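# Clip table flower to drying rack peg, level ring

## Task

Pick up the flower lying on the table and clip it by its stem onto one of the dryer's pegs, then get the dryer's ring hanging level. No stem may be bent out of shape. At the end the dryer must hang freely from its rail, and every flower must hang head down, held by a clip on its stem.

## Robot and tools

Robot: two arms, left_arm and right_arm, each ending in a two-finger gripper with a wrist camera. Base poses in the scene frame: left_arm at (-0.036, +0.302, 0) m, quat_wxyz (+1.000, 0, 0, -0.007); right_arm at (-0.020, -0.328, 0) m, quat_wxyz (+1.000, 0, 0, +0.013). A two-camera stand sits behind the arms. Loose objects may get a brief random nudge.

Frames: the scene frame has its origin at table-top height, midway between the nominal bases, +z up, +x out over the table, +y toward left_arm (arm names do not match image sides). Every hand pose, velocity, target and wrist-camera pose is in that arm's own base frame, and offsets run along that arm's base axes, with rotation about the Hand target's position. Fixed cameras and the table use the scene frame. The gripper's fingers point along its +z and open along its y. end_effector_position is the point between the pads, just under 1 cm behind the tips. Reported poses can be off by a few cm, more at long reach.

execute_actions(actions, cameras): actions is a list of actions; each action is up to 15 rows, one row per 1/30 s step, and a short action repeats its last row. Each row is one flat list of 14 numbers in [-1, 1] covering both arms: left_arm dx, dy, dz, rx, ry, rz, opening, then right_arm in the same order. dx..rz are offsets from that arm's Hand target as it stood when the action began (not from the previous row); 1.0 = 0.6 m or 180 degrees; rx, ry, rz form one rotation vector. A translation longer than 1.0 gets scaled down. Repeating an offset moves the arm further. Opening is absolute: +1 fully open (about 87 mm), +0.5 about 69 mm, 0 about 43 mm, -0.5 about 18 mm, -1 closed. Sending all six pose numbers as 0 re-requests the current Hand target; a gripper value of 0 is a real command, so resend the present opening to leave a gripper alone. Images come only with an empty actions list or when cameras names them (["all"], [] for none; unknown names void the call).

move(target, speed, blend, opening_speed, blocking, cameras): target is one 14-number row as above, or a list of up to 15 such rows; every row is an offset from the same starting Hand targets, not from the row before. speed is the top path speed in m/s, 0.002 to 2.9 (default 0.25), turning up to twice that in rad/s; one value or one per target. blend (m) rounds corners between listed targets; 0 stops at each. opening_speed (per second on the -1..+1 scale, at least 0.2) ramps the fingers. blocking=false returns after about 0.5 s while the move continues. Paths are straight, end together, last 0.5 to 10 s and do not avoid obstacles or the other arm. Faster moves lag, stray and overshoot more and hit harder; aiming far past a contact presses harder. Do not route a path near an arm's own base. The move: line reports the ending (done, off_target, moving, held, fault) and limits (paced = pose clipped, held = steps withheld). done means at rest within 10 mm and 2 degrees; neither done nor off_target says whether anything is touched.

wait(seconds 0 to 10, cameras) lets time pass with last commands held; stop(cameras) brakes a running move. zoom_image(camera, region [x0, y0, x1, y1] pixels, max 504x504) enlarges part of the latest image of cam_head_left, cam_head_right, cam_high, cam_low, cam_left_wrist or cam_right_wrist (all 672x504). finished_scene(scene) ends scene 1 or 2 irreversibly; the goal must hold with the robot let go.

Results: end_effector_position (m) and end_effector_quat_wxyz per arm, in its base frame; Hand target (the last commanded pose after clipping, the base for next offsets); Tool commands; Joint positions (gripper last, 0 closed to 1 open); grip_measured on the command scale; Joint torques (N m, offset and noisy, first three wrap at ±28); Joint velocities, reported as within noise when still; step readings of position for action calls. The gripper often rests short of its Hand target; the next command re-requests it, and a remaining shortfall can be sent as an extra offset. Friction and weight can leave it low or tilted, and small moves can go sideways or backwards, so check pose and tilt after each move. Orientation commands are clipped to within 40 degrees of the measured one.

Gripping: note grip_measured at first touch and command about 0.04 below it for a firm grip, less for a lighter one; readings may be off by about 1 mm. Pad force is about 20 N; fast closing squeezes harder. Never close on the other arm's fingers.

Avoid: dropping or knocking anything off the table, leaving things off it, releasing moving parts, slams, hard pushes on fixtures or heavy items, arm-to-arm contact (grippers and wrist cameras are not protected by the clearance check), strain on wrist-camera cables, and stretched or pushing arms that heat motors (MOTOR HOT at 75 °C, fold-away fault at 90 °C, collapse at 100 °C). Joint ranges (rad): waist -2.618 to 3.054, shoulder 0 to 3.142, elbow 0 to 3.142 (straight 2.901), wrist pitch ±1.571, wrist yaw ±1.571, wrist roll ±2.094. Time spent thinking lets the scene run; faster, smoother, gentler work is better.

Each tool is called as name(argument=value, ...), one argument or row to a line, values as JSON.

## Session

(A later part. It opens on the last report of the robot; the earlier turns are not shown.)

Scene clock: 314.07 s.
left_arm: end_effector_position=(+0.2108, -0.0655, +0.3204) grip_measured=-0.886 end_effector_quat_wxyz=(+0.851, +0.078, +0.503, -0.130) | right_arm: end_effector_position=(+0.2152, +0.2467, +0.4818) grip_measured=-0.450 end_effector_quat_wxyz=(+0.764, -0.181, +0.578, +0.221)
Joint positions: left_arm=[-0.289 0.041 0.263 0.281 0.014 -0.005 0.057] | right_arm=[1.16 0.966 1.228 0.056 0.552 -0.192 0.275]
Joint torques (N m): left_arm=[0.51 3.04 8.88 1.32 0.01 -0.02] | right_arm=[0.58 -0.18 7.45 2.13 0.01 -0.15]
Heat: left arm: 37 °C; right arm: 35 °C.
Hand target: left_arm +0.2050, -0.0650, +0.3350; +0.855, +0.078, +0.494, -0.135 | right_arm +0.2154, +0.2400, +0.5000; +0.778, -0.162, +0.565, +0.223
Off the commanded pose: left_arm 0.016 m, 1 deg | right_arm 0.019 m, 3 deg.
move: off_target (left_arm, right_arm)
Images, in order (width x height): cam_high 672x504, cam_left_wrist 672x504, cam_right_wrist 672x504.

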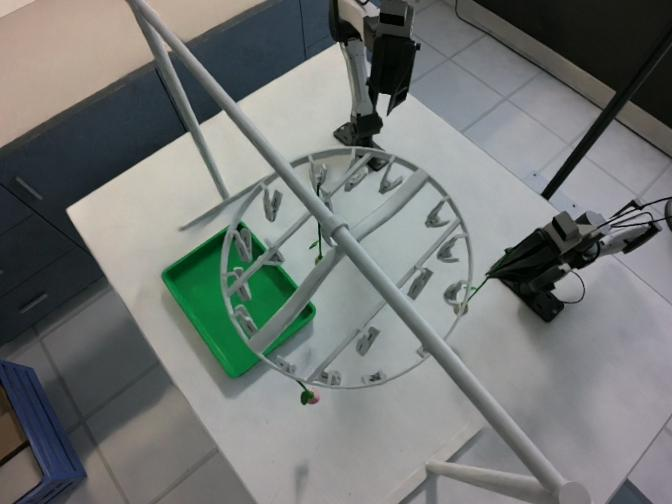

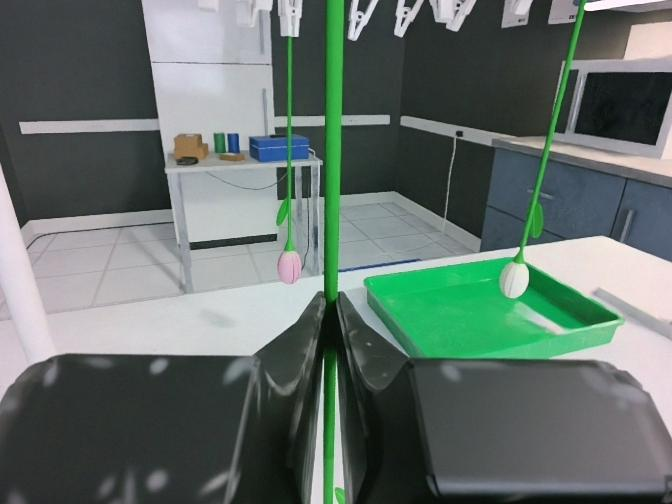

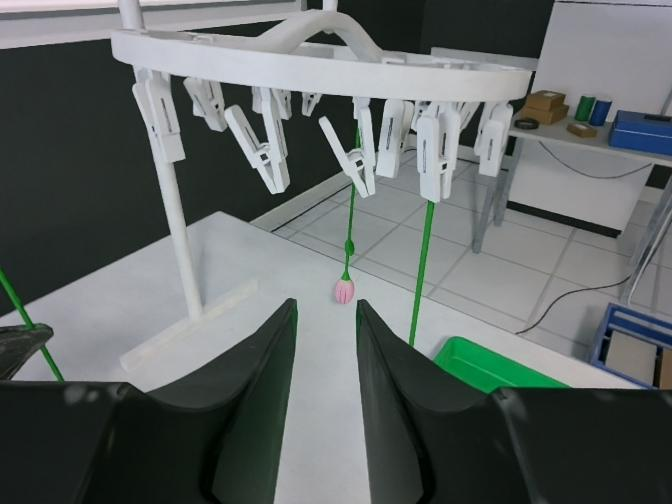

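move(
  target=[0,0,0,0,0,0,-1,0.1032,0.1692,0.02,0,0,0,0.0],
  speed=0.18,
  cameras=["cam_right_wrist","cam_high"],
)

zoom_image(
  camera="cam_right_wrist",
  region=[180, 100, 480, 340],
)

Scene clock: 318.20 s.
left_arm: end_effector_position=(+0.2108, -0.0655, +0.3204) grip_measured=-0.886 end_effector_quat_wxyz=(+0.851, +0.078, +0.503, -0.130) | right_arm: end_effector_position=(+0.2778, +0.3443, +0.4910) grip_measured=+0.000 end_effector_quat_wxyz=(+0.766, -0.177, +0.584, +0.204)
Joint positions: left_arm=[-0.289 0.041 0.263 0.281 0.014 -0.005 0.057] | right_arm=[1.113 1.394 1.523 0.174 0.539 -0.192 0.5]
Joint torques (N m): left_arm=[0.46 3.21 8.99 1.32 0.05 0.02] | right_arm=[-0.31 -4.29 7.86 2.15 -0.35 0.08]
Heat: left arm: 37 °C; right arm: 36 °C.
Hand target: left_arm +0.2050, -0.0650, +0.3350; +0.855, +0.078, +0.494, -0.135 | right_arm +0.2773, +0.3415, +0.5120; +0.778, -0.162, +0.565, +0.223
Off the commanded pose: left_arm 0.016 m, 1 deg | right_arm 0.021 m, 4 deg.
move: off_target (left_arm, right_arm)
Images, in order (width x height): cam_high 672x504, cam_right_wrist 672x504.

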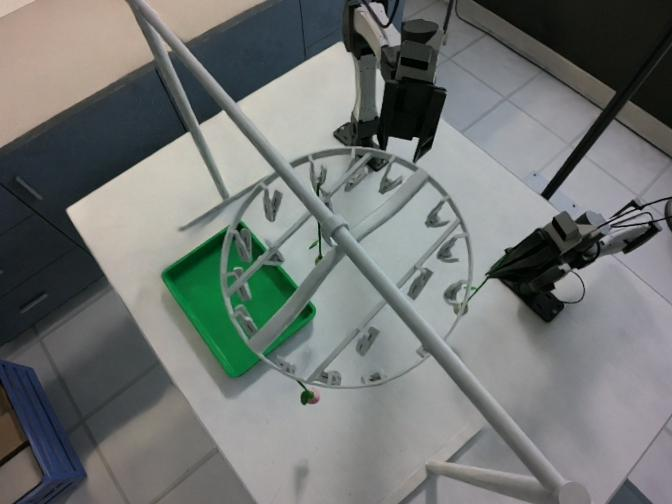

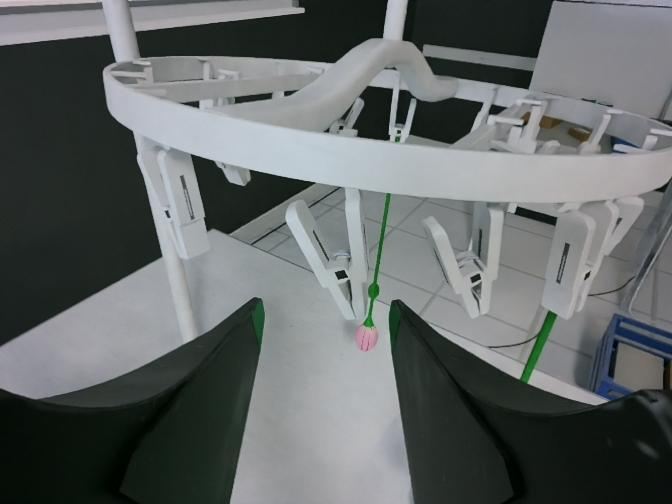

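Scaled by 1.680 from the camera's 672x504 image, which has a finer 960x720 frame.

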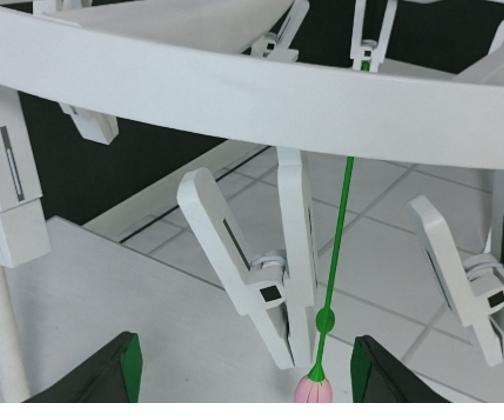

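move(
  target=[0,0,0,0,0,0,-1,0.082,0.0458,0.0133,0,0,0,0.0],
  speed=0.1,
  cameras=["cam_right_wrist"],
)

zoom_image(
  camera="cam_right_wrist",
  region=[210, 220, 450, 460],
)

Scene clock: 320.67 s.
left_arm: end_effector_position=(+0.2108, -0.0655, +0.3204) grip_measured=-0.886 end_effector_quat_wxyz=(+0.851, +0.078, +0.503, -0.130) | right_arm: end_effector_position=(+0.3302, +0.3661, +0.5099) grip_measured=+0.000 end_effector_quat_wxyz=(+0.778, -0.163, +0.572, +0.203)
Joint positions: left_arm=[-0.289 0.041 0.263 0.281 0.014 -0.005 0.057] | right_arm=[1.005 1.583 1.738 0.175 0.45 -0.171 0.5]
Joint torques (N m): left_arm=[0.5 3.15 8.96 1.34 0.04 0] | right_arm=[-0.14 -5.57 7.8 1.72 -0.35 0.17]
Heat: left arm: 37 °C; right arm: 36 °C.
Hand target: left_arm +0.2050, -0.0650, +0.3350; +0.855, +0.078, +0.494, -0.135 | right_arm +0.3265, +0.3690, +0.5200; +0.778, -0.162, +0.565, +0.223
Off the commanded pose: left_arm 0.016 m, 1 deg | right_arm 0.011 m, 2 deg.
move: off_target (left_arm, right_arm)
Images, in order (width x height): cam_right_wrist 672x504.

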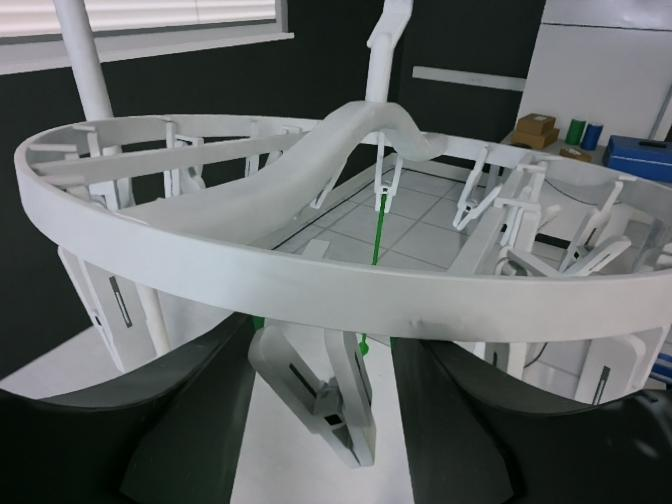

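Scaled by 2.100 from the camera's 672x504 image, which has a finer 960x720 frame.

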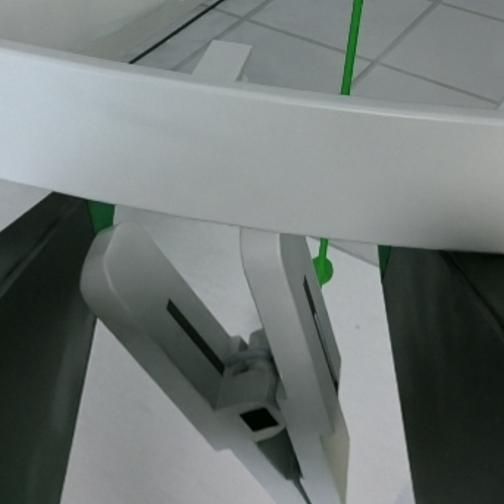

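move(
  target=[0,0,0,0,0,0,-1,-0.003,0.006,0.006,0,0,0,-0.75],
  opening_speed=0.5,
  speed=0.05,
  cameras=["cam_right_wrist"],
)

zoom_image(
  camera="cam_right_wrist",
  region=[230, 300, 430, 504],
)

Scene clock: 323.77 s.
left_arm: end_effector_position=(+0.2108, -0.0655, +0.3204) grip_measured=-0.886 end_effector_quat_wxyz=(+0.851, +0.078, +0.503, -0.130) | right_arm: end_effector_position=(+0.3254, +0.3691, +0.5205) grip_measured=-0.299 end_effector_quat_wxyz=(+0.781, -0.159, +0.565, +0.215)
Joint positions: left_arm=[-0.289 0.041 0.263 0.281 0.014 -0.005 0.057] | right_arm=[1.016 1.591 1.768 0.175 0.448 -0.165 0.351]
Joint torques (N m): left_arm=[0.47 3.07 9.02 1.33 0.02 -0.01] | right_arm=[0.46 -5.05 7.58 1.55 -0.27 0.11]
Heat: left arm: 37 °C; right arm: 36 °C.
Hand target: left_arm +0.2050, -0.0650, +0.3350; +0.855, +0.078, +0.494, -0.135 | right_arm +0.3247, +0.3726, +0.5236; +0.778, -0.162, +0.565, +0.223
Off the commanded pose: left_arm 0.016 m, 1 deg | right_arm 0.005 m, 1 deg.
move: off_target (left_arm)
Images, in order (width x height): cam_right_wrist 672x504.

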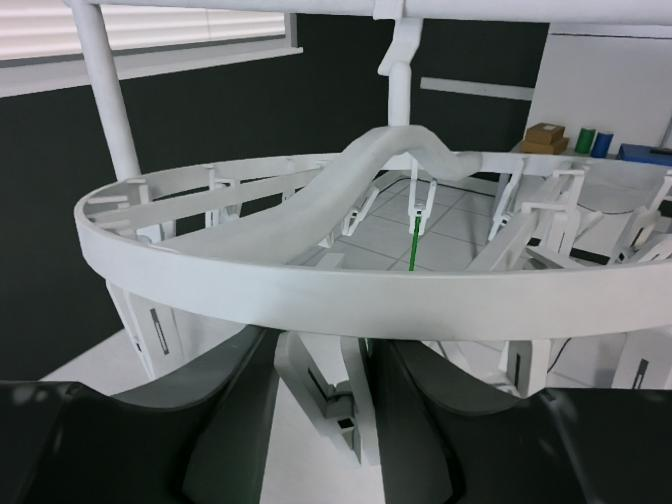

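Scaled by 2.471 from the camera's 672x504 image, which has a finer 960x720 frame.

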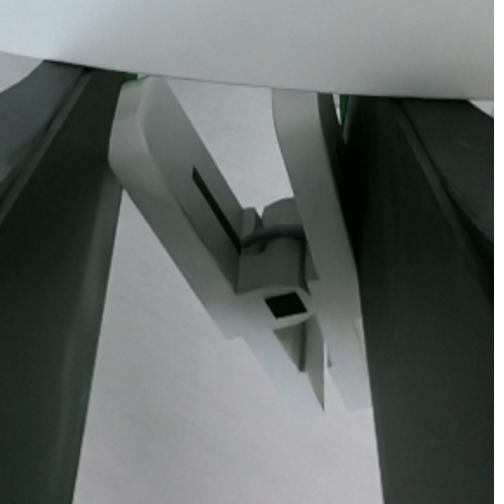

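move(
  target=[
    [0,0,0,0,0,0,-1,0,0,0,0,0,0,-0.1],
    [0,0,0,0,0,0,-1,-0.006,0.006,-0.022,0,0,0.02,-0.1],
  ],
  opening_speed=1.0,
  speed=0.05,
  cameras=["cam_right_wrist"],
)

zoom_image(
  camera="cam_right_wrist",
  region=[230, 260, 430, 460],
)

Scene clock: 329.30 s.
left_arm: end_effector_position=(+0.2108, -0.0655, +0.3204) grip_measured=-0.886 end_effector_quat_wxyz=(+0.851, +0.078, +0.503, -0.130) | right_arm: end_effector_position=(+0.3265, +0.3842, +0.4941) grip_measured=-0.100 end_effector_quat_wxyz=(+0.763, -0.191, +0.574, +0.226)
Joint positions: left_arm=[-0.289 0.041 0.263 0.281 0.014 -0.005 0.057] | right_arm=[1.008 1.595 1.713 0.175 0.384 -0.146 0.45]
Joint torques (N m): left_arm=[0.46 3.21 8.99 1.33 0.03 -0.03] | right_arm=[-0.28 -8.32 5.35 2.06 -0.33 0.17]
Heat: left arm: 37 °C; right arm: 36 °C.
Hand target: left_arm +0.2050, -0.0650, +0.3350; +0.855, +0.078, +0.494, -0.135 | right_arm +0.3211, +0.3762, +0.5104; +0.771, -0.179, +0.559, +0.247
Off the commanded pose: left_arm 0.016 m, 1 deg | right_arm 0.019 m, 3 deg.
move: off_target (left_arm, right_arm)
Images, in order (width x height): cam_right_wrist 672x504.

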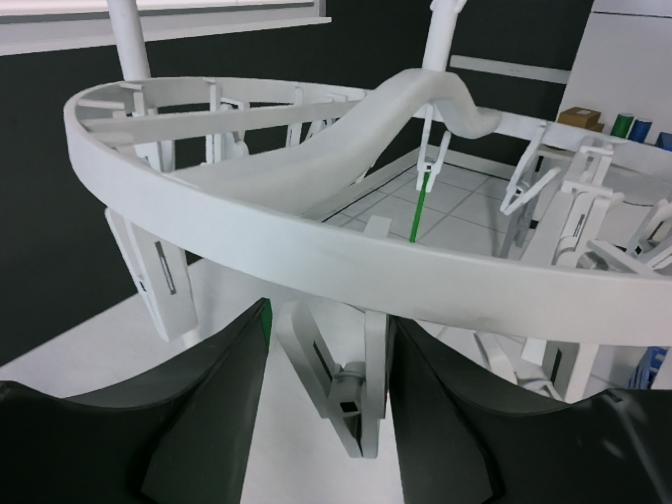

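Scaled by 2.520 from the camera's 672x504 image, which has a finer 960x720 frame.

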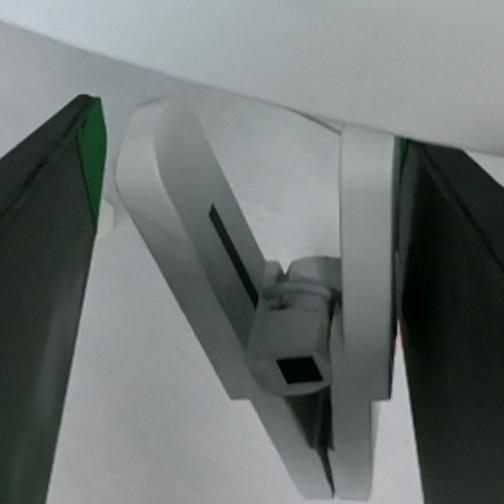

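move(
  target=[0,0,0,0,0,0,-1,0,0,0.0133,0,0,0,-0.1],
  speed=0.05,
  cameras=["cam_right_wrist"],
)

zoom_image(
  camera="cam_right_wrist",
  region=[230, 260, 430, 460],
)

Scene clock: 331.60 s.
left_arm: end_effector_position=(+0.2108, -0.0655, +0.3204) grip_measured=-0.886 end_effector_quat_wxyz=(+0.851, +0.078, +0.503, -0.130) | right_arm: end_effector_position=(+0.3257, +0.3829, +0.4999) grip_measured=-0.100 end_effector_quat_wxyz=(+0.766, -0.188, +0.570, +0.228)
Joint positions: left_arm=[-0.289 0.041 0.263 0.281 0.014 -0.005 0.057] | right_arm=[1.008 1.595 1.725 0.175 0.384 -0.146 0.45]
Joint torques (N m): left_arm=[0.43 3.23 8.96 1.37 0 -0.05] | right_arm=[-0.27 -7.35 7.84 1.71 -0.33 0.17]
Heat: left arm: 37 °C; right arm: 36 °C.
Hand target: left_arm +0.2050, -0.0650, +0.3350; +0.855, +0.078, +0.494, -0.135 | right_arm +0.3211, +0.3762, +0.5183; +0.771, -0.179, +0.559, +0.247
Off the commanded pose: left_arm 0.016 m, 1 deg | right_arm 0.020 m, 3 deg.
move: off_target (left_arm, right_arm)
Images, in order (width x height): cam_right_wrist 672x504.

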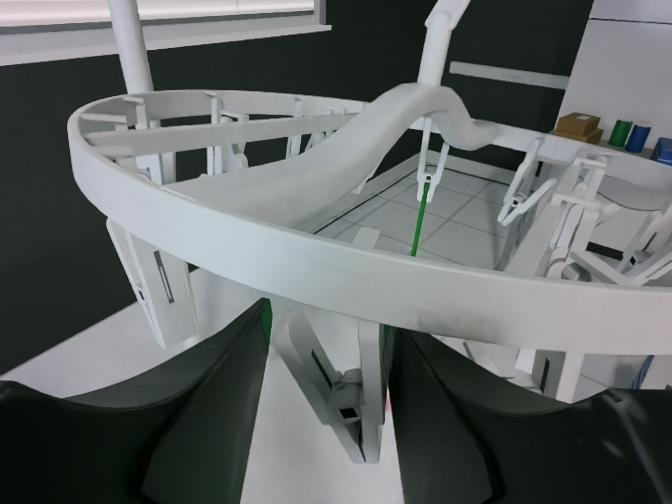

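Scaled by 2.520 from the camera's 672x504 image, which has a finer 960x720 frame.

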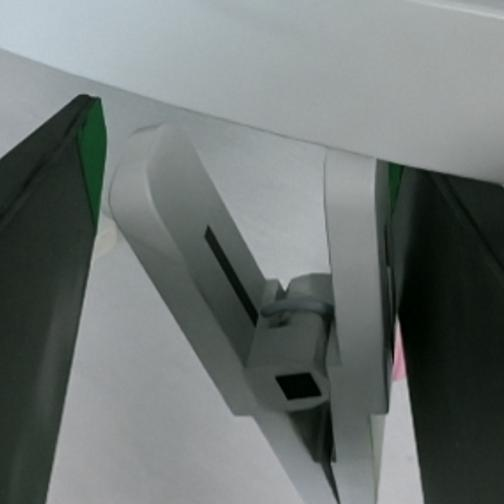

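move(
  target=[0,0,0,0,0,0,-1,0,0,0.0167,0,0,0,-0.1],
  speed=0.05,
)

Scene clock: 333.03 s.
left_arm: end_effector_position=(+0.2108, -0.0655, +0.3204) grip_measured=-0.886 end_effector_quat_wxyz=(+0.851, +0.078, +0.503, -0.130) | right_arm: end_effector_position=(+0.3215, +0.3768, +0.5236) grip_measured=-0.100 end_effector_quat_wxyz=(+0.775, -0.178, +0.558, +0.236)
Joint positions: left_arm=[-0.289 0.041 0.263 0.281 0.014 -0.005 0.057] | right_arm=[1.008 1.595 1.788 0.151 0.382 -0.146 0.45]
Joint torques (N m): left_arm=[0.46 3.18 8.98 1.32 0.02 -0.02] | right_arm=[-0.27 -5.72 7.65 1.46 -0.33 0.16]
Heat: left arm: 37 °C; right arm: 36 °C.
Hand target: left_arm +0.2050, -0.0650, +0.3350; +0.855, +0.078, +0.494, -0.135 | right_arm +0.3211, +0.3762, +0.5284; +0.771, -0.179, +0.559, +0.247
Off the commanded pose: left_arm 0.016 m, 1 deg | right_arm 0.005 m, 1 deg.
move: off_target (left_arm)

move(
  target=[0,0,0,0,0,0,-1,0,0,-0.0167,0,0,0,-0.1],
  speed=0.04,
  cameras=["cam_right_wrist"],
)

zoom_image(
  camera="cam_right_wrist",
  region=[230, 260, 430, 460],
)

Scene clock: 334.47 s.
left_arm: end_effector_position=(+0.2108, -0.0655, +0.3204) grip_measured=-0.886 end_effector_quat_wxyz=(+0.851, +0.078, +0.503, -0.130) | right_arm: end_effector_position=(+0.3237, +0.3802, +0.5100) grip_measured=-0.100 end_effector_quat_wxyz=(+0.768, -0.186, +0.567, +0.231)
Joint positions: left_arm=[-0.289 0.041 0.263 0.281 0.014 -0.005 0.057] | right_arm=[1.008 1.595 1.759 0.151 0.382 -0.146 0.45]
Joint torques (N m): left_arm=[0.4 3.22 9.05 1.33 0.02 -0.03] | right_arm=[-0.27 -7.17 5.33 1.94 -0.33 0.17]
Heat: left arm: 37 °C; right arm: 36 °C.
Hand target: left_arm +0.2050, -0.0650, +0.3350; +0.855, +0.078, +0.494, -0.135 | right_arm +0.3211, +0.3762, +0.5183; +0.771, -0.179, +0.559, +0.247
Off the commanded pose: left_arm 0.016 m, 1 deg | right_arm 0.010 m, 2 deg.
move: off_target (left_arm)
Images, in order (width x height): cam_right_wrist 672x504.

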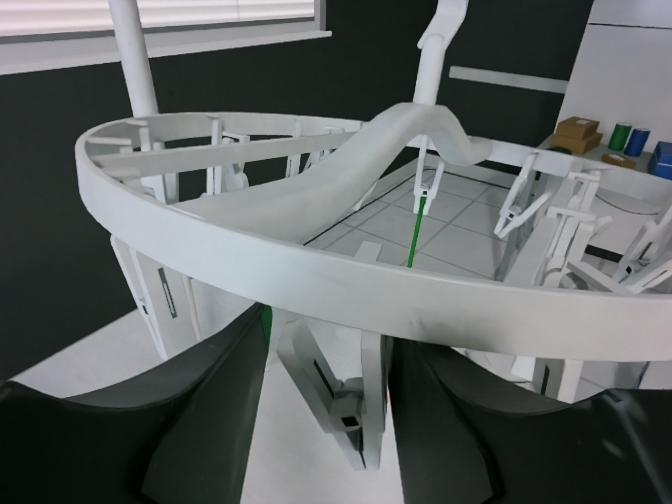

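Scaled by 2.520 from the camera's 672x504 image, which has a finer 960x720 frame.

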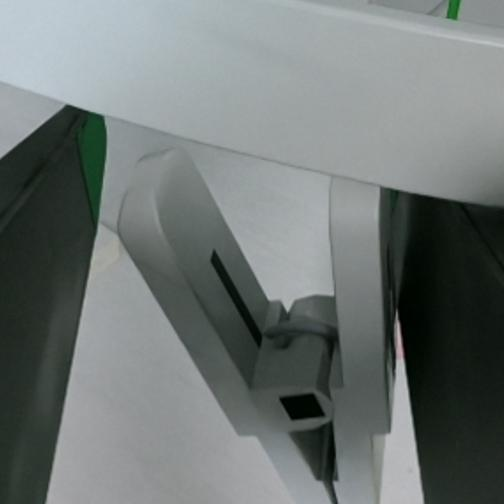

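move(
  target=[0,0,0,0,0,0,-1,0,0,0,0,0,0,-0.75],
  opening_speed=0.5,
  speed=0.04,
  cameras=["cam_right_wrist"],
)

zoom_image(
  camera="cam_right_wrist",
  region=[230, 290, 430, 490],
)

Scene clock: 336.67 s.
left_arm: end_effector_position=(+0.2108, -0.0655, +0.3204) grip_measured=-0.886 end_effector_quat_wxyz=(+0.851, +0.078, +0.503, -0.130) | right_arm: end_effector_position=(+0.3245, +0.3797, +0.5101) grip_measured=-0.443 end_effector_quat_wxyz=(+0.768, -0.186, +0.567, +0.231)
Joint positions: left_arm=[-0.289 0.041 0.263 0.281 0.014 -0.005 0.057] | right_arm=[1.005 1.595 1.759 0.151 0.379 -0.145 0.278]
Joint torques (N m): left_arm=[0.39 3.19 8.83 1.34 0.03 0.01] | right_arm=[-0.28 -7.16 5.34 1.94 -0.3 0.16]
Heat: left arm: 37 °C; right arm: 36 °C.
Hand target: left_arm +0.2050, -0.0650, +0.3350; +0.855, +0.078, +0.494, -0.135 | right_arm +0.3211, +0.3762, +0.5183; +0.771, -0.179, +0.559, +0.247
Off the commanded pose: left_arm 0.016 m, 1 deg | right_arm 0.010 m, 2 deg.
move: off_target (left_arm)
Images, in order (width x height): cam_right_wrist 672x504.

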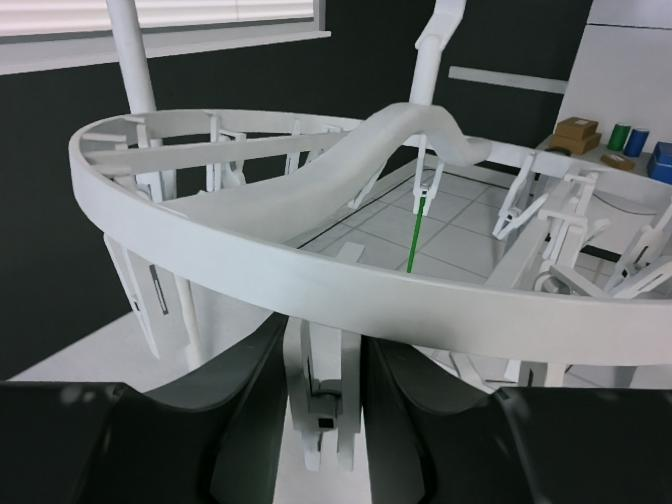

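Scaled by 2.520 from the camera's 672x504 image, which has a finer 960x720 frame.

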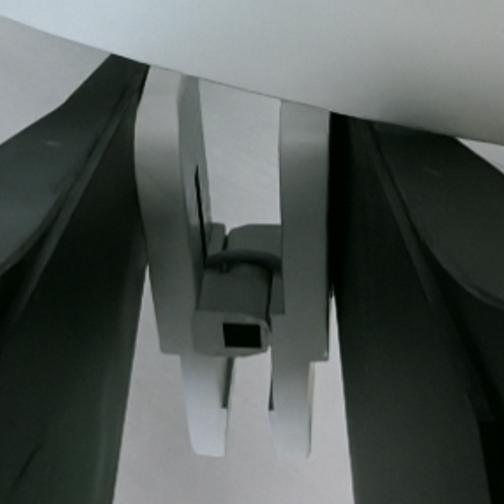

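move(
  target=[0.0862,-0.2757,0.0917,0,0,0,-1,0,0,0,0,0,0,-0.75],
  speed=0.15,
  cameras=["cam_right_wrist","cam_left_wrist"],
)

zoom_image(
  camera="cam_left_wrist",
  region=[230, 0, 440, 170],
)

zoom_image(
  camera="cam_right_wrist",
  region=[180, 330, 430, 504],
)

Scene clock: 341.07 s.
left_arm: end_effector_position=(+0.2578, -0.2356, +0.3656) grip_measured=-0.886 end_effector_quat_wxyz=(+0.843, +0.109, +0.512, -0.123) | right_arm: end_effector_position=(+0.3245, +0.3797, +0.5101) grip_measured=-0.443 end_effector_quat_wxyz=(+0.768, -0.186, +0.567, +0.231)
Joint positions: left_arm=[-1.09 1.076 0.579 1.097 -0.641 0.452 0.057] | right_arm=[1.005 1.595 1.759 0.151 0.379 -0.145 0.278]
Joint torques (N m): left_arm=[-0.62 -1.44 9.29 1.72 -0.09 0.14] | right_arm=[-0.28 -7.17 5.34 1.94 -0.3 0.16]
Heat: left arm: 38 °C; right arm: 35 °C.
Hand target: left_arm +0.2568, -0.2304, +0.3900; +0.855, +0.078, +0.494, -0.135 | right_arm +0.3211, +0.3762, +0.5183; +0.771, -0.179, +0.559, +0.247
Off the commanded pose: left_arm 0.025 m, 5 deg | right_arm 0.010 m, 2 deg.
move: off_target (left_arm)
Images, in order (width x height): cam_left_wrist 672x504, cam_right_wrist 672x504.

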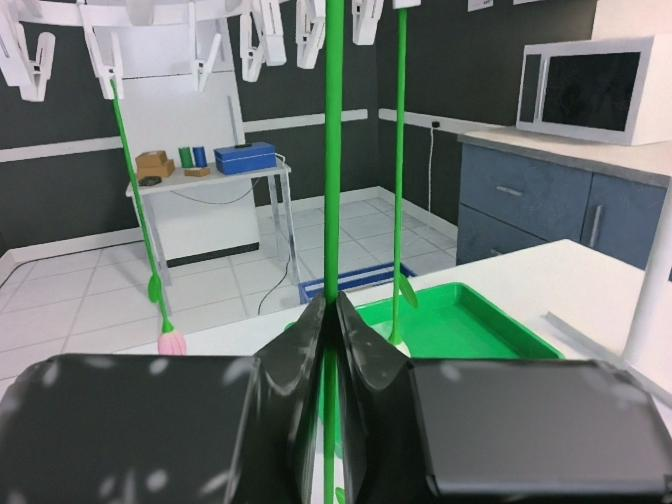

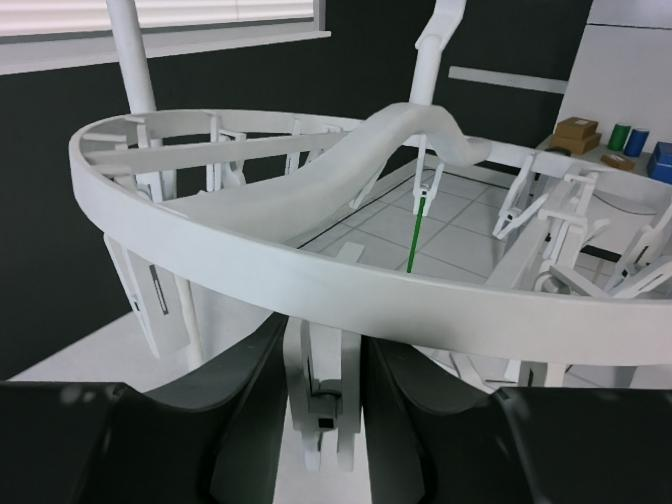

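Scaled by 2.400 from the camera's 672x504 image, which has a finer 960x720 frame.

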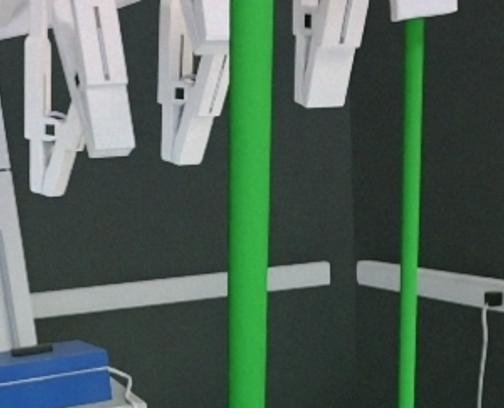

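Scaled by 2.016 from the camera's 672x504 image, which has a finer 960x720 frame.

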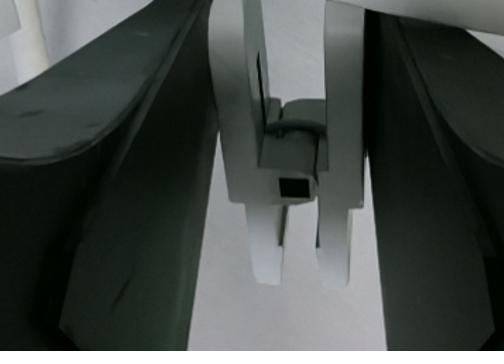

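move(
  target=[0.1108,-0.0223,0,0,0,0,-1,0,0,0,0,0,0,-0.75],
  speed=0.08,
  cameras=["cam_right_wrist","cam_left_wrist"],
)

zoom_image(
  camera="cam_left_wrist",
  region=[230, 0, 440, 170],
)

zoom_image(
  camera="cam_right_wrist",
  region=[180, 330, 430, 504],
)

Scene clock: 344.03 s.
left_arm: end_effector_position=(+0.3253, -0.2403, +0.3663) grip_measured=-0.886 end_effector_quat_wxyz=(+0.843, +0.090, +0.517, -0.113) | right_arm: end_effector_position=(+0.3245, +0.3797, +0.5101) grip_measured=-0.443 end_effector_quat_wxyz=(+0.768, -0.186, +0.567, +0.231)
Joint positions: left_arm=[-0.877 1.274 0.715 1.097 -0.504 0.319 0.057] | right_arm=[1.005 1.595 1.759 0.151 0.379 -0.145 0.278]
Joint torques (N m): left_arm=[0.35 -2.97 9.43 1.63 0.2 -0.07] | right_arm=[-0.28 -7.17 5.34 1.94 -0.3 0.16]
Heat: left arm: 38 °C; right arm: 35 °C.
Hand target: left_arm +0.3232, -0.2438, +0.3900; +0.855, +0.078, +0.494, -0.135 | right_arm +0.3211, +0.3762, +0.5183; +0.771, -0.179, +0.559, +0.247
Off the commanded pose: left_arm 0.024 m, 4 deg | right_arm 0.010 m, 2 deg.
move: off_target (left_arm)
Images, in order (width x height): cam_left_wrist 672x504, cam_right_wrist 672x504.

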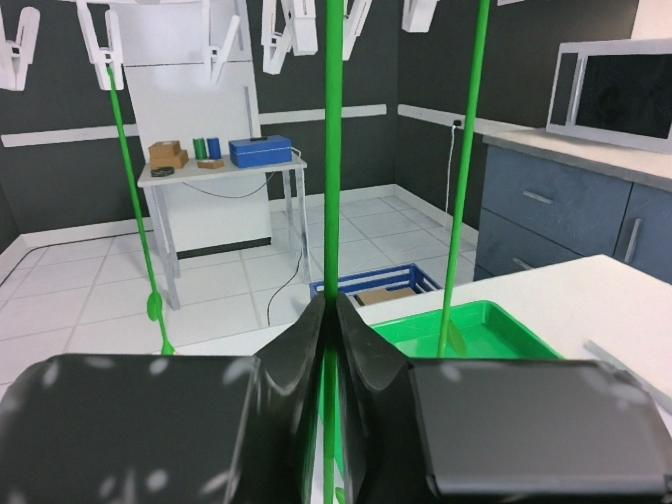

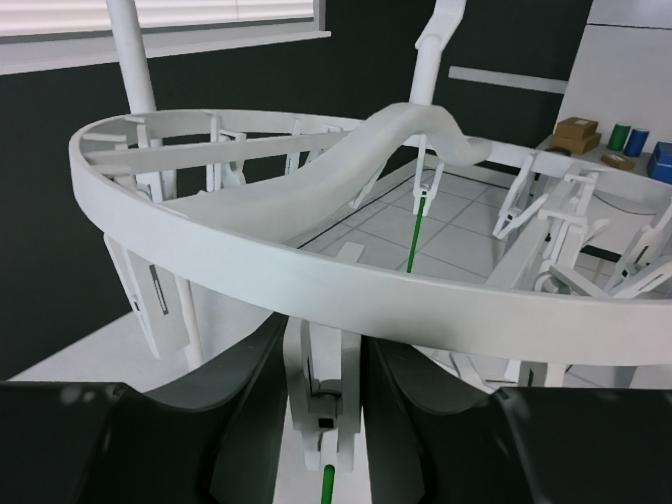

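Scaled by 2.400 from the camera's 672x504 image, which has a finer 960x720 frame.

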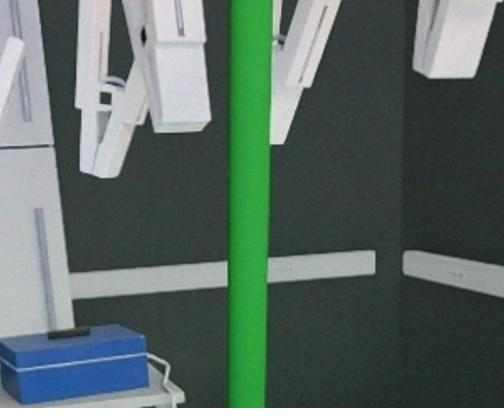

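Scaled by 2.016 from the camera's 672x504 image, which has a finer 960x720 frame.

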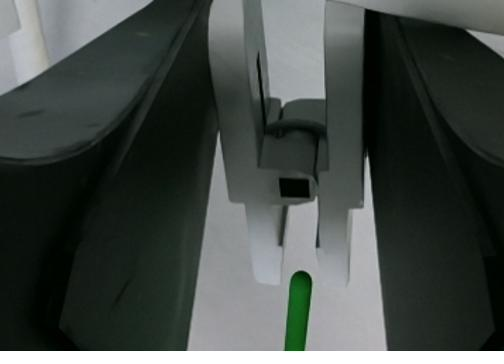

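move(
  target=[-0.0053,-0.0103,0.0233,0,0,0,-1,0,0,0,0,0,0,-0.75],
  speed=0.06,
  cameras=["cam_right_wrist","cam_left_wrist"],
)

zoom_image(
  camera="cam_left_wrist",
  region=[230, 0, 440, 170],
)

zoom_image(
  camera="cam_right_wrist",
  region=[180, 330, 430, 504],
)

Scene clock: 346.67 s.
left_arm: end_effector_position=(+0.3203, -0.2466, +0.3906) grip_measured=-0.886 end_effector_quat_wxyz=(+0.852, +0.080, +0.501, -0.130) | right_arm: end_effector_position=(+0.3245, +0.3797, +0.5101) grip_measured=-0.443 end_effector_quat_wxyz=(+0.768, -0.186, +0.567, +0.231)
Joint positions: left_arm=[-0.896 1.274 0.772 1.091 -0.504 0.319 0.057] | right_arm=[1.005 1.595 1.759 0.151 0.379 -0.145 0.278]
Joint torques (N m): left_arm=[-0.66 -2.8 9.29 1.12 -0.02 0.14] | right_arm=[-0.28 -7.17 5.34 1.94 -0.3 0.16]
Heat: left arm: 39 °C; right arm: 35 °C.
Hand target: left_arm +0.3201, -0.2500, +0.4040; +0.855, +0.078, +0.494, -0.135 | right_arm +0.3211, +0.3762, +0.5183; +0.771, -0.179, +0.559, +0.247
Off the commanded pose: left_arm 0.014 m, 1 deg | right_arm 0.010 m, 2 deg.
move: off_target (left_arm)
Images, in order (width x height): cam_left_wrist 672x504, cam_right_wrist 672x504.

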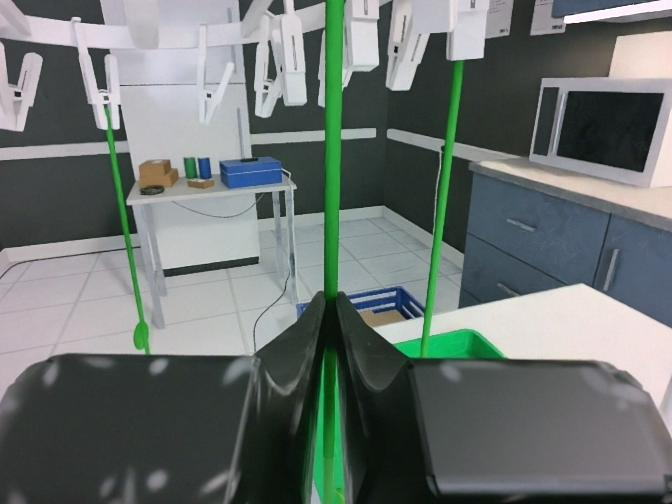

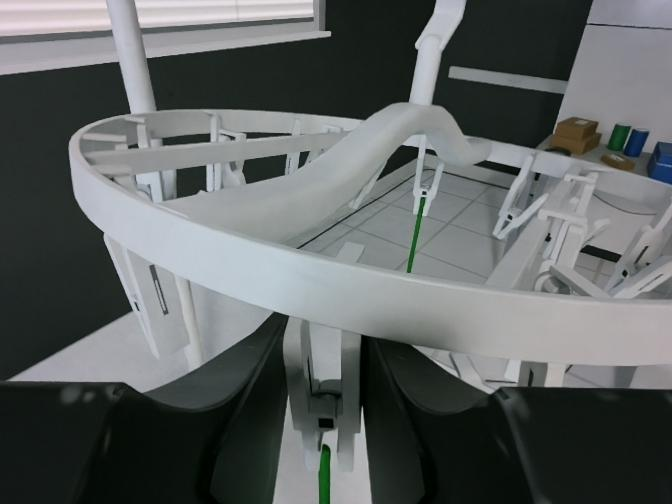

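Scaled by 2.400 from the camera's 672x504 image, which has a finer 960x720 frame.

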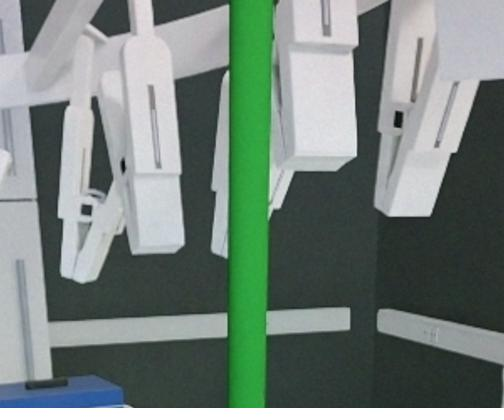

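Scaled by 2.016 from the camera's 672x504 image, which has a finer 960x720 frame.

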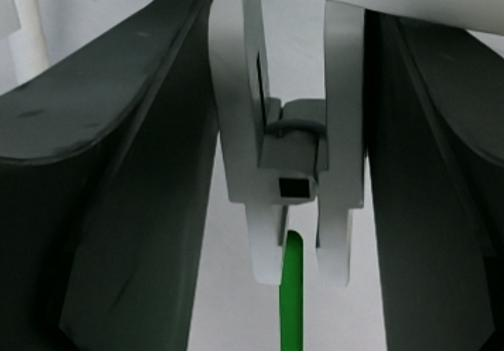

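zoom_image(
  camera="cam_right_wrist",
  region=[285, 410, 365, 500],
)

zoom_image(
  camera="cam_left_wrist",
  region=[290, 0, 410, 100],
)

Scaled by 5.600 from the camera's 672x504 image, which has a finer 960x720 frame.

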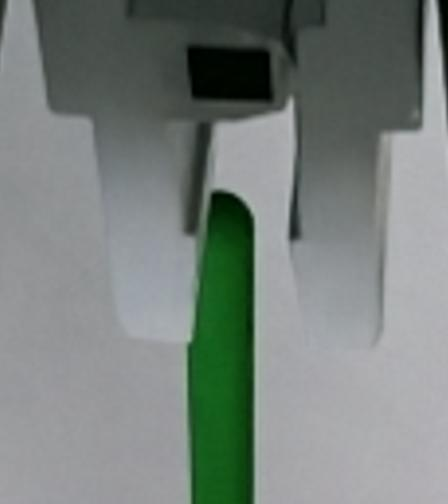

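Scaled by 4.200 from the camera's 672x504 image, which has a finer 960x720 frame.

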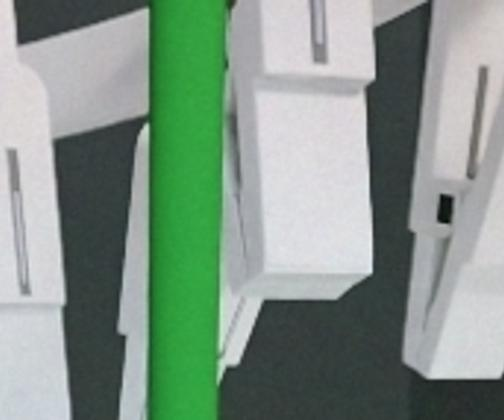

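move(
  target=[
    [0,0,-0.0167,0,0,0,-1,0,0,0,0,0,0,-0.75],
    [-0.0162,-0.0148,-0.0167,0,0,0,-1,0,0,0,0,0,0,-0.75],
  ],
  speed=0.05,
  blend=[0.003,0],
  cameras=["cam_right_wrist","cam_left_wrist"],
)

zoom_image(
  camera="cam_right_wrist",
  region=[285, 410, 365, 500],
)

zoom_image(
  camera="cam_left_wrist",
  region=[290, 0, 410, 100],
)

Scene clock: 352.27 s.
left_arm: end_effector_position=(+0.3113, -0.2632, +0.3823) grip_measured=-0.886 end_effector_quat_wxyz=(+0.846, +0.097, +0.507, -0.131) | right_arm: end_effector_position=(+0.3245, +0.3797, +0.5101) grip_measured=-0.443 end_effector_quat_wxyz=(+0.768, -0.186, +0.567, +0.231)
Joint positions: left_arm=[-0.953 1.296 0.772 1.097 -0.532 0.351 0.057] | right_arm=[1.005 1.595 1.759 0.151 0.379 -0.145 0.278]
Joint torques (N m): left_arm=[-0.4 -3.25 6.93 1.79 -0.13 0.11] | right_arm=[-0.28 -7.17 5.34 1.94 -0.3 0.16]
Heat: left arm: 38 °C; right arm: 35 °C.
Hand target: left_arm +0.3103, -0.2588, +0.3940; +0.855, +0.078, +0.494, -0.135 | right_arm +0.3211, +0.3762, +0.5183; +0.771, -0.179, +0.559, +0.247
Off the commanded pose: left_arm 0.012 m, 3 deg | right_arm 0.010 m, 2 deg.
move: off_target (left_arm)
Images, in order (width x height): cam_left_wrist 672x504, cam_right_wrist 672x504.

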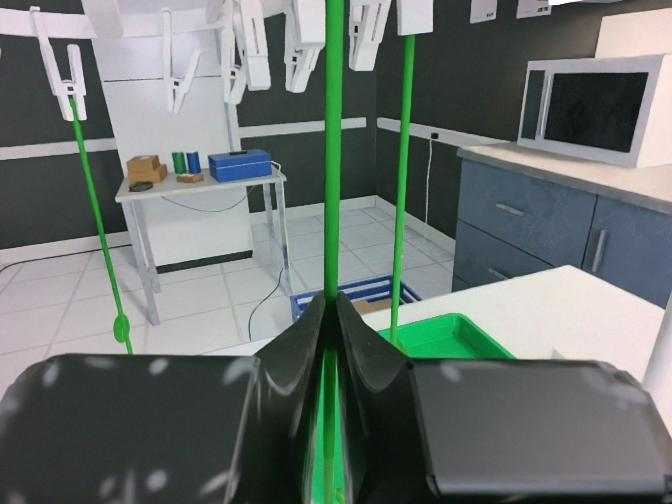

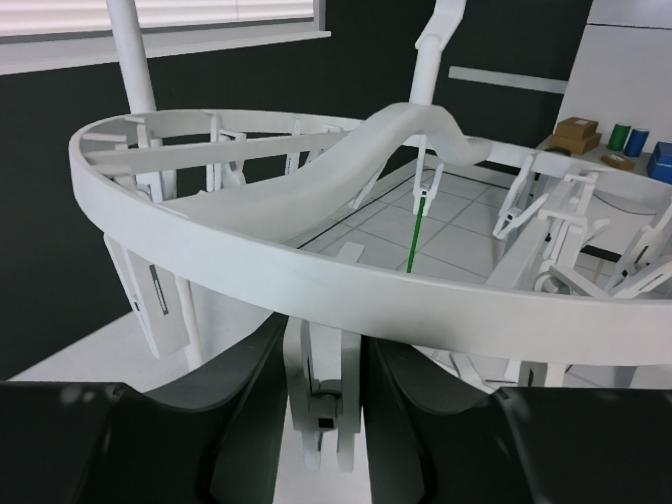

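Scaled by 5.600 from the camera's 672x504 image, which has a finer 960x720 frame.

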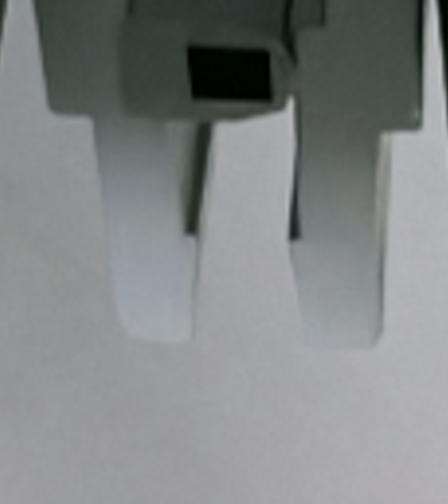

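Scaled by 4.200 from the camera's 672x504 image, which has a finer 960x720 frame.

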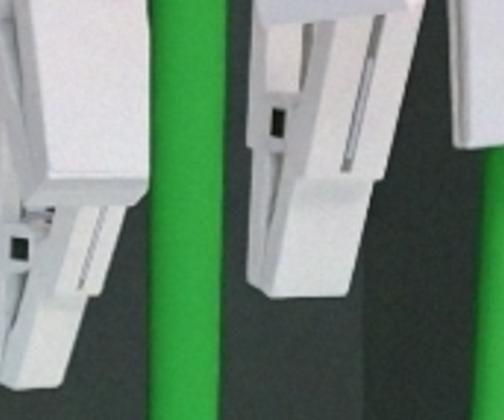

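move(
  target=[0.0037,0.0097,0,0,0,0,-1,0,0,0,0,0,0,-0.75],
  speed=0.05,
  cameras=["cam_right_wrist","cam_left_wrist"],
)

zoom_image(
  camera="cam_right_wrist",
  region=[285, 410, 365, 500],
)

zoom_image(
  camera="cam_left_wrist",
  region=[290, 0, 410, 100],
)

Scene clock: 354.13 s.
left_arm: end_effector_position=(+0.3149, -0.2589, +0.3823) grip_measured=-0.886 end_effector_quat_wxyz=(+0.847, +0.093, +0.508, -0.125) | right_arm: end_effector_position=(+0.3245, +0.3797, +0.5101) grip_measured=-0.443 end_effector_quat_wxyz=(+0.768, -0.186, +0.567, +0.231)
Joint positions: left_arm=[-0.939 1.296 0.772 1.097 -0.532 0.351 0.057] | right_arm=[1.005 1.595 1.759 0.151 0.379 -0.145 0.278]
Joint torques (N m): left_arm=[0.42 -4.53 6.13 1.68 0.01 -0.01] | right_arm=[-0.28 -7.16 5.33 1.94 -0.3 0.16]
Heat: left arm: 38 °C; right arm: 35 °C.
Hand target: left_arm +0.3126, -0.2530, +0.3940; +0.855, +0.078, +0.494, -0.135 | right_arm +0.3211, +0.3762, +0.5183; +0.771, -0.179, +0.559, +0.247
Off the commanded pose: left_arm 0.013 m, 3 deg | right_arm 0.010 m, 2 deg.
move: off_target (left_arm)
Images, in order (width x height): cam_left_wrist 672x504, cam_right_wrist 672x504.

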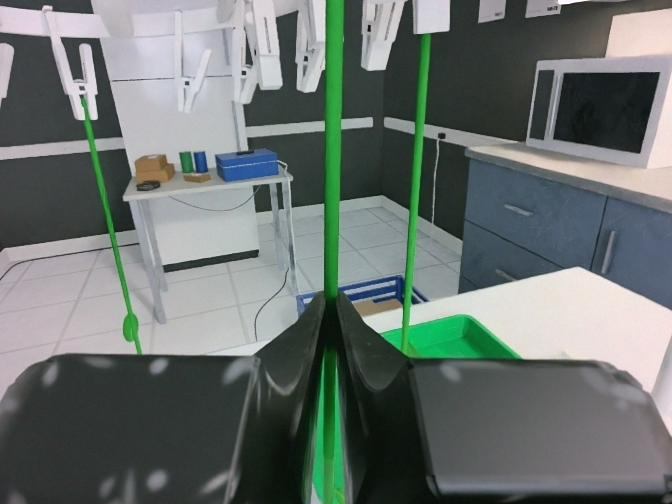

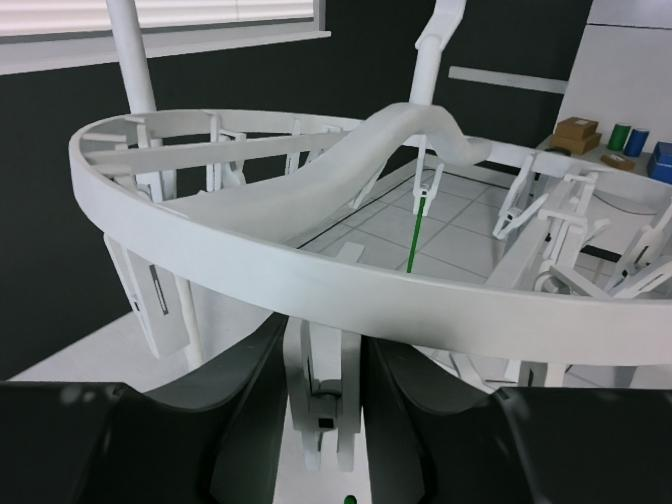

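Scaled by 5.600 from the camera's 672x504 image, which has a finer 960x720 frame.

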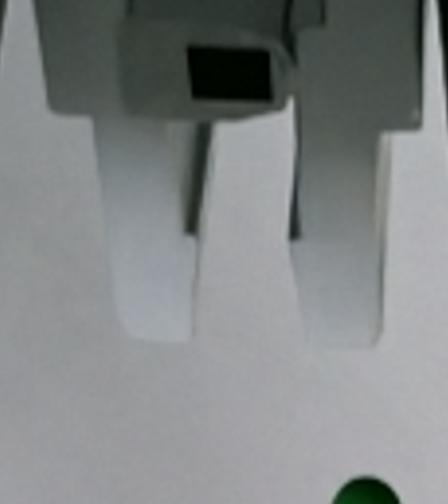

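Scaled by 4.200 from the camera's 672x504 image, which has a finer 960x720 frame.

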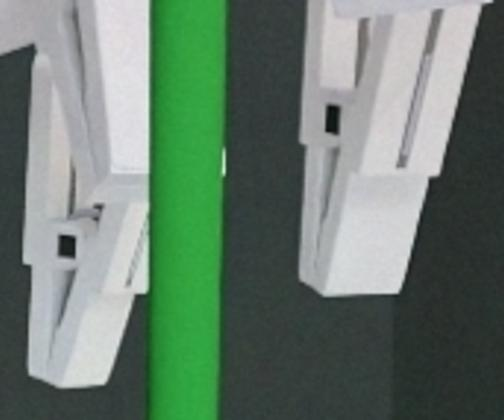

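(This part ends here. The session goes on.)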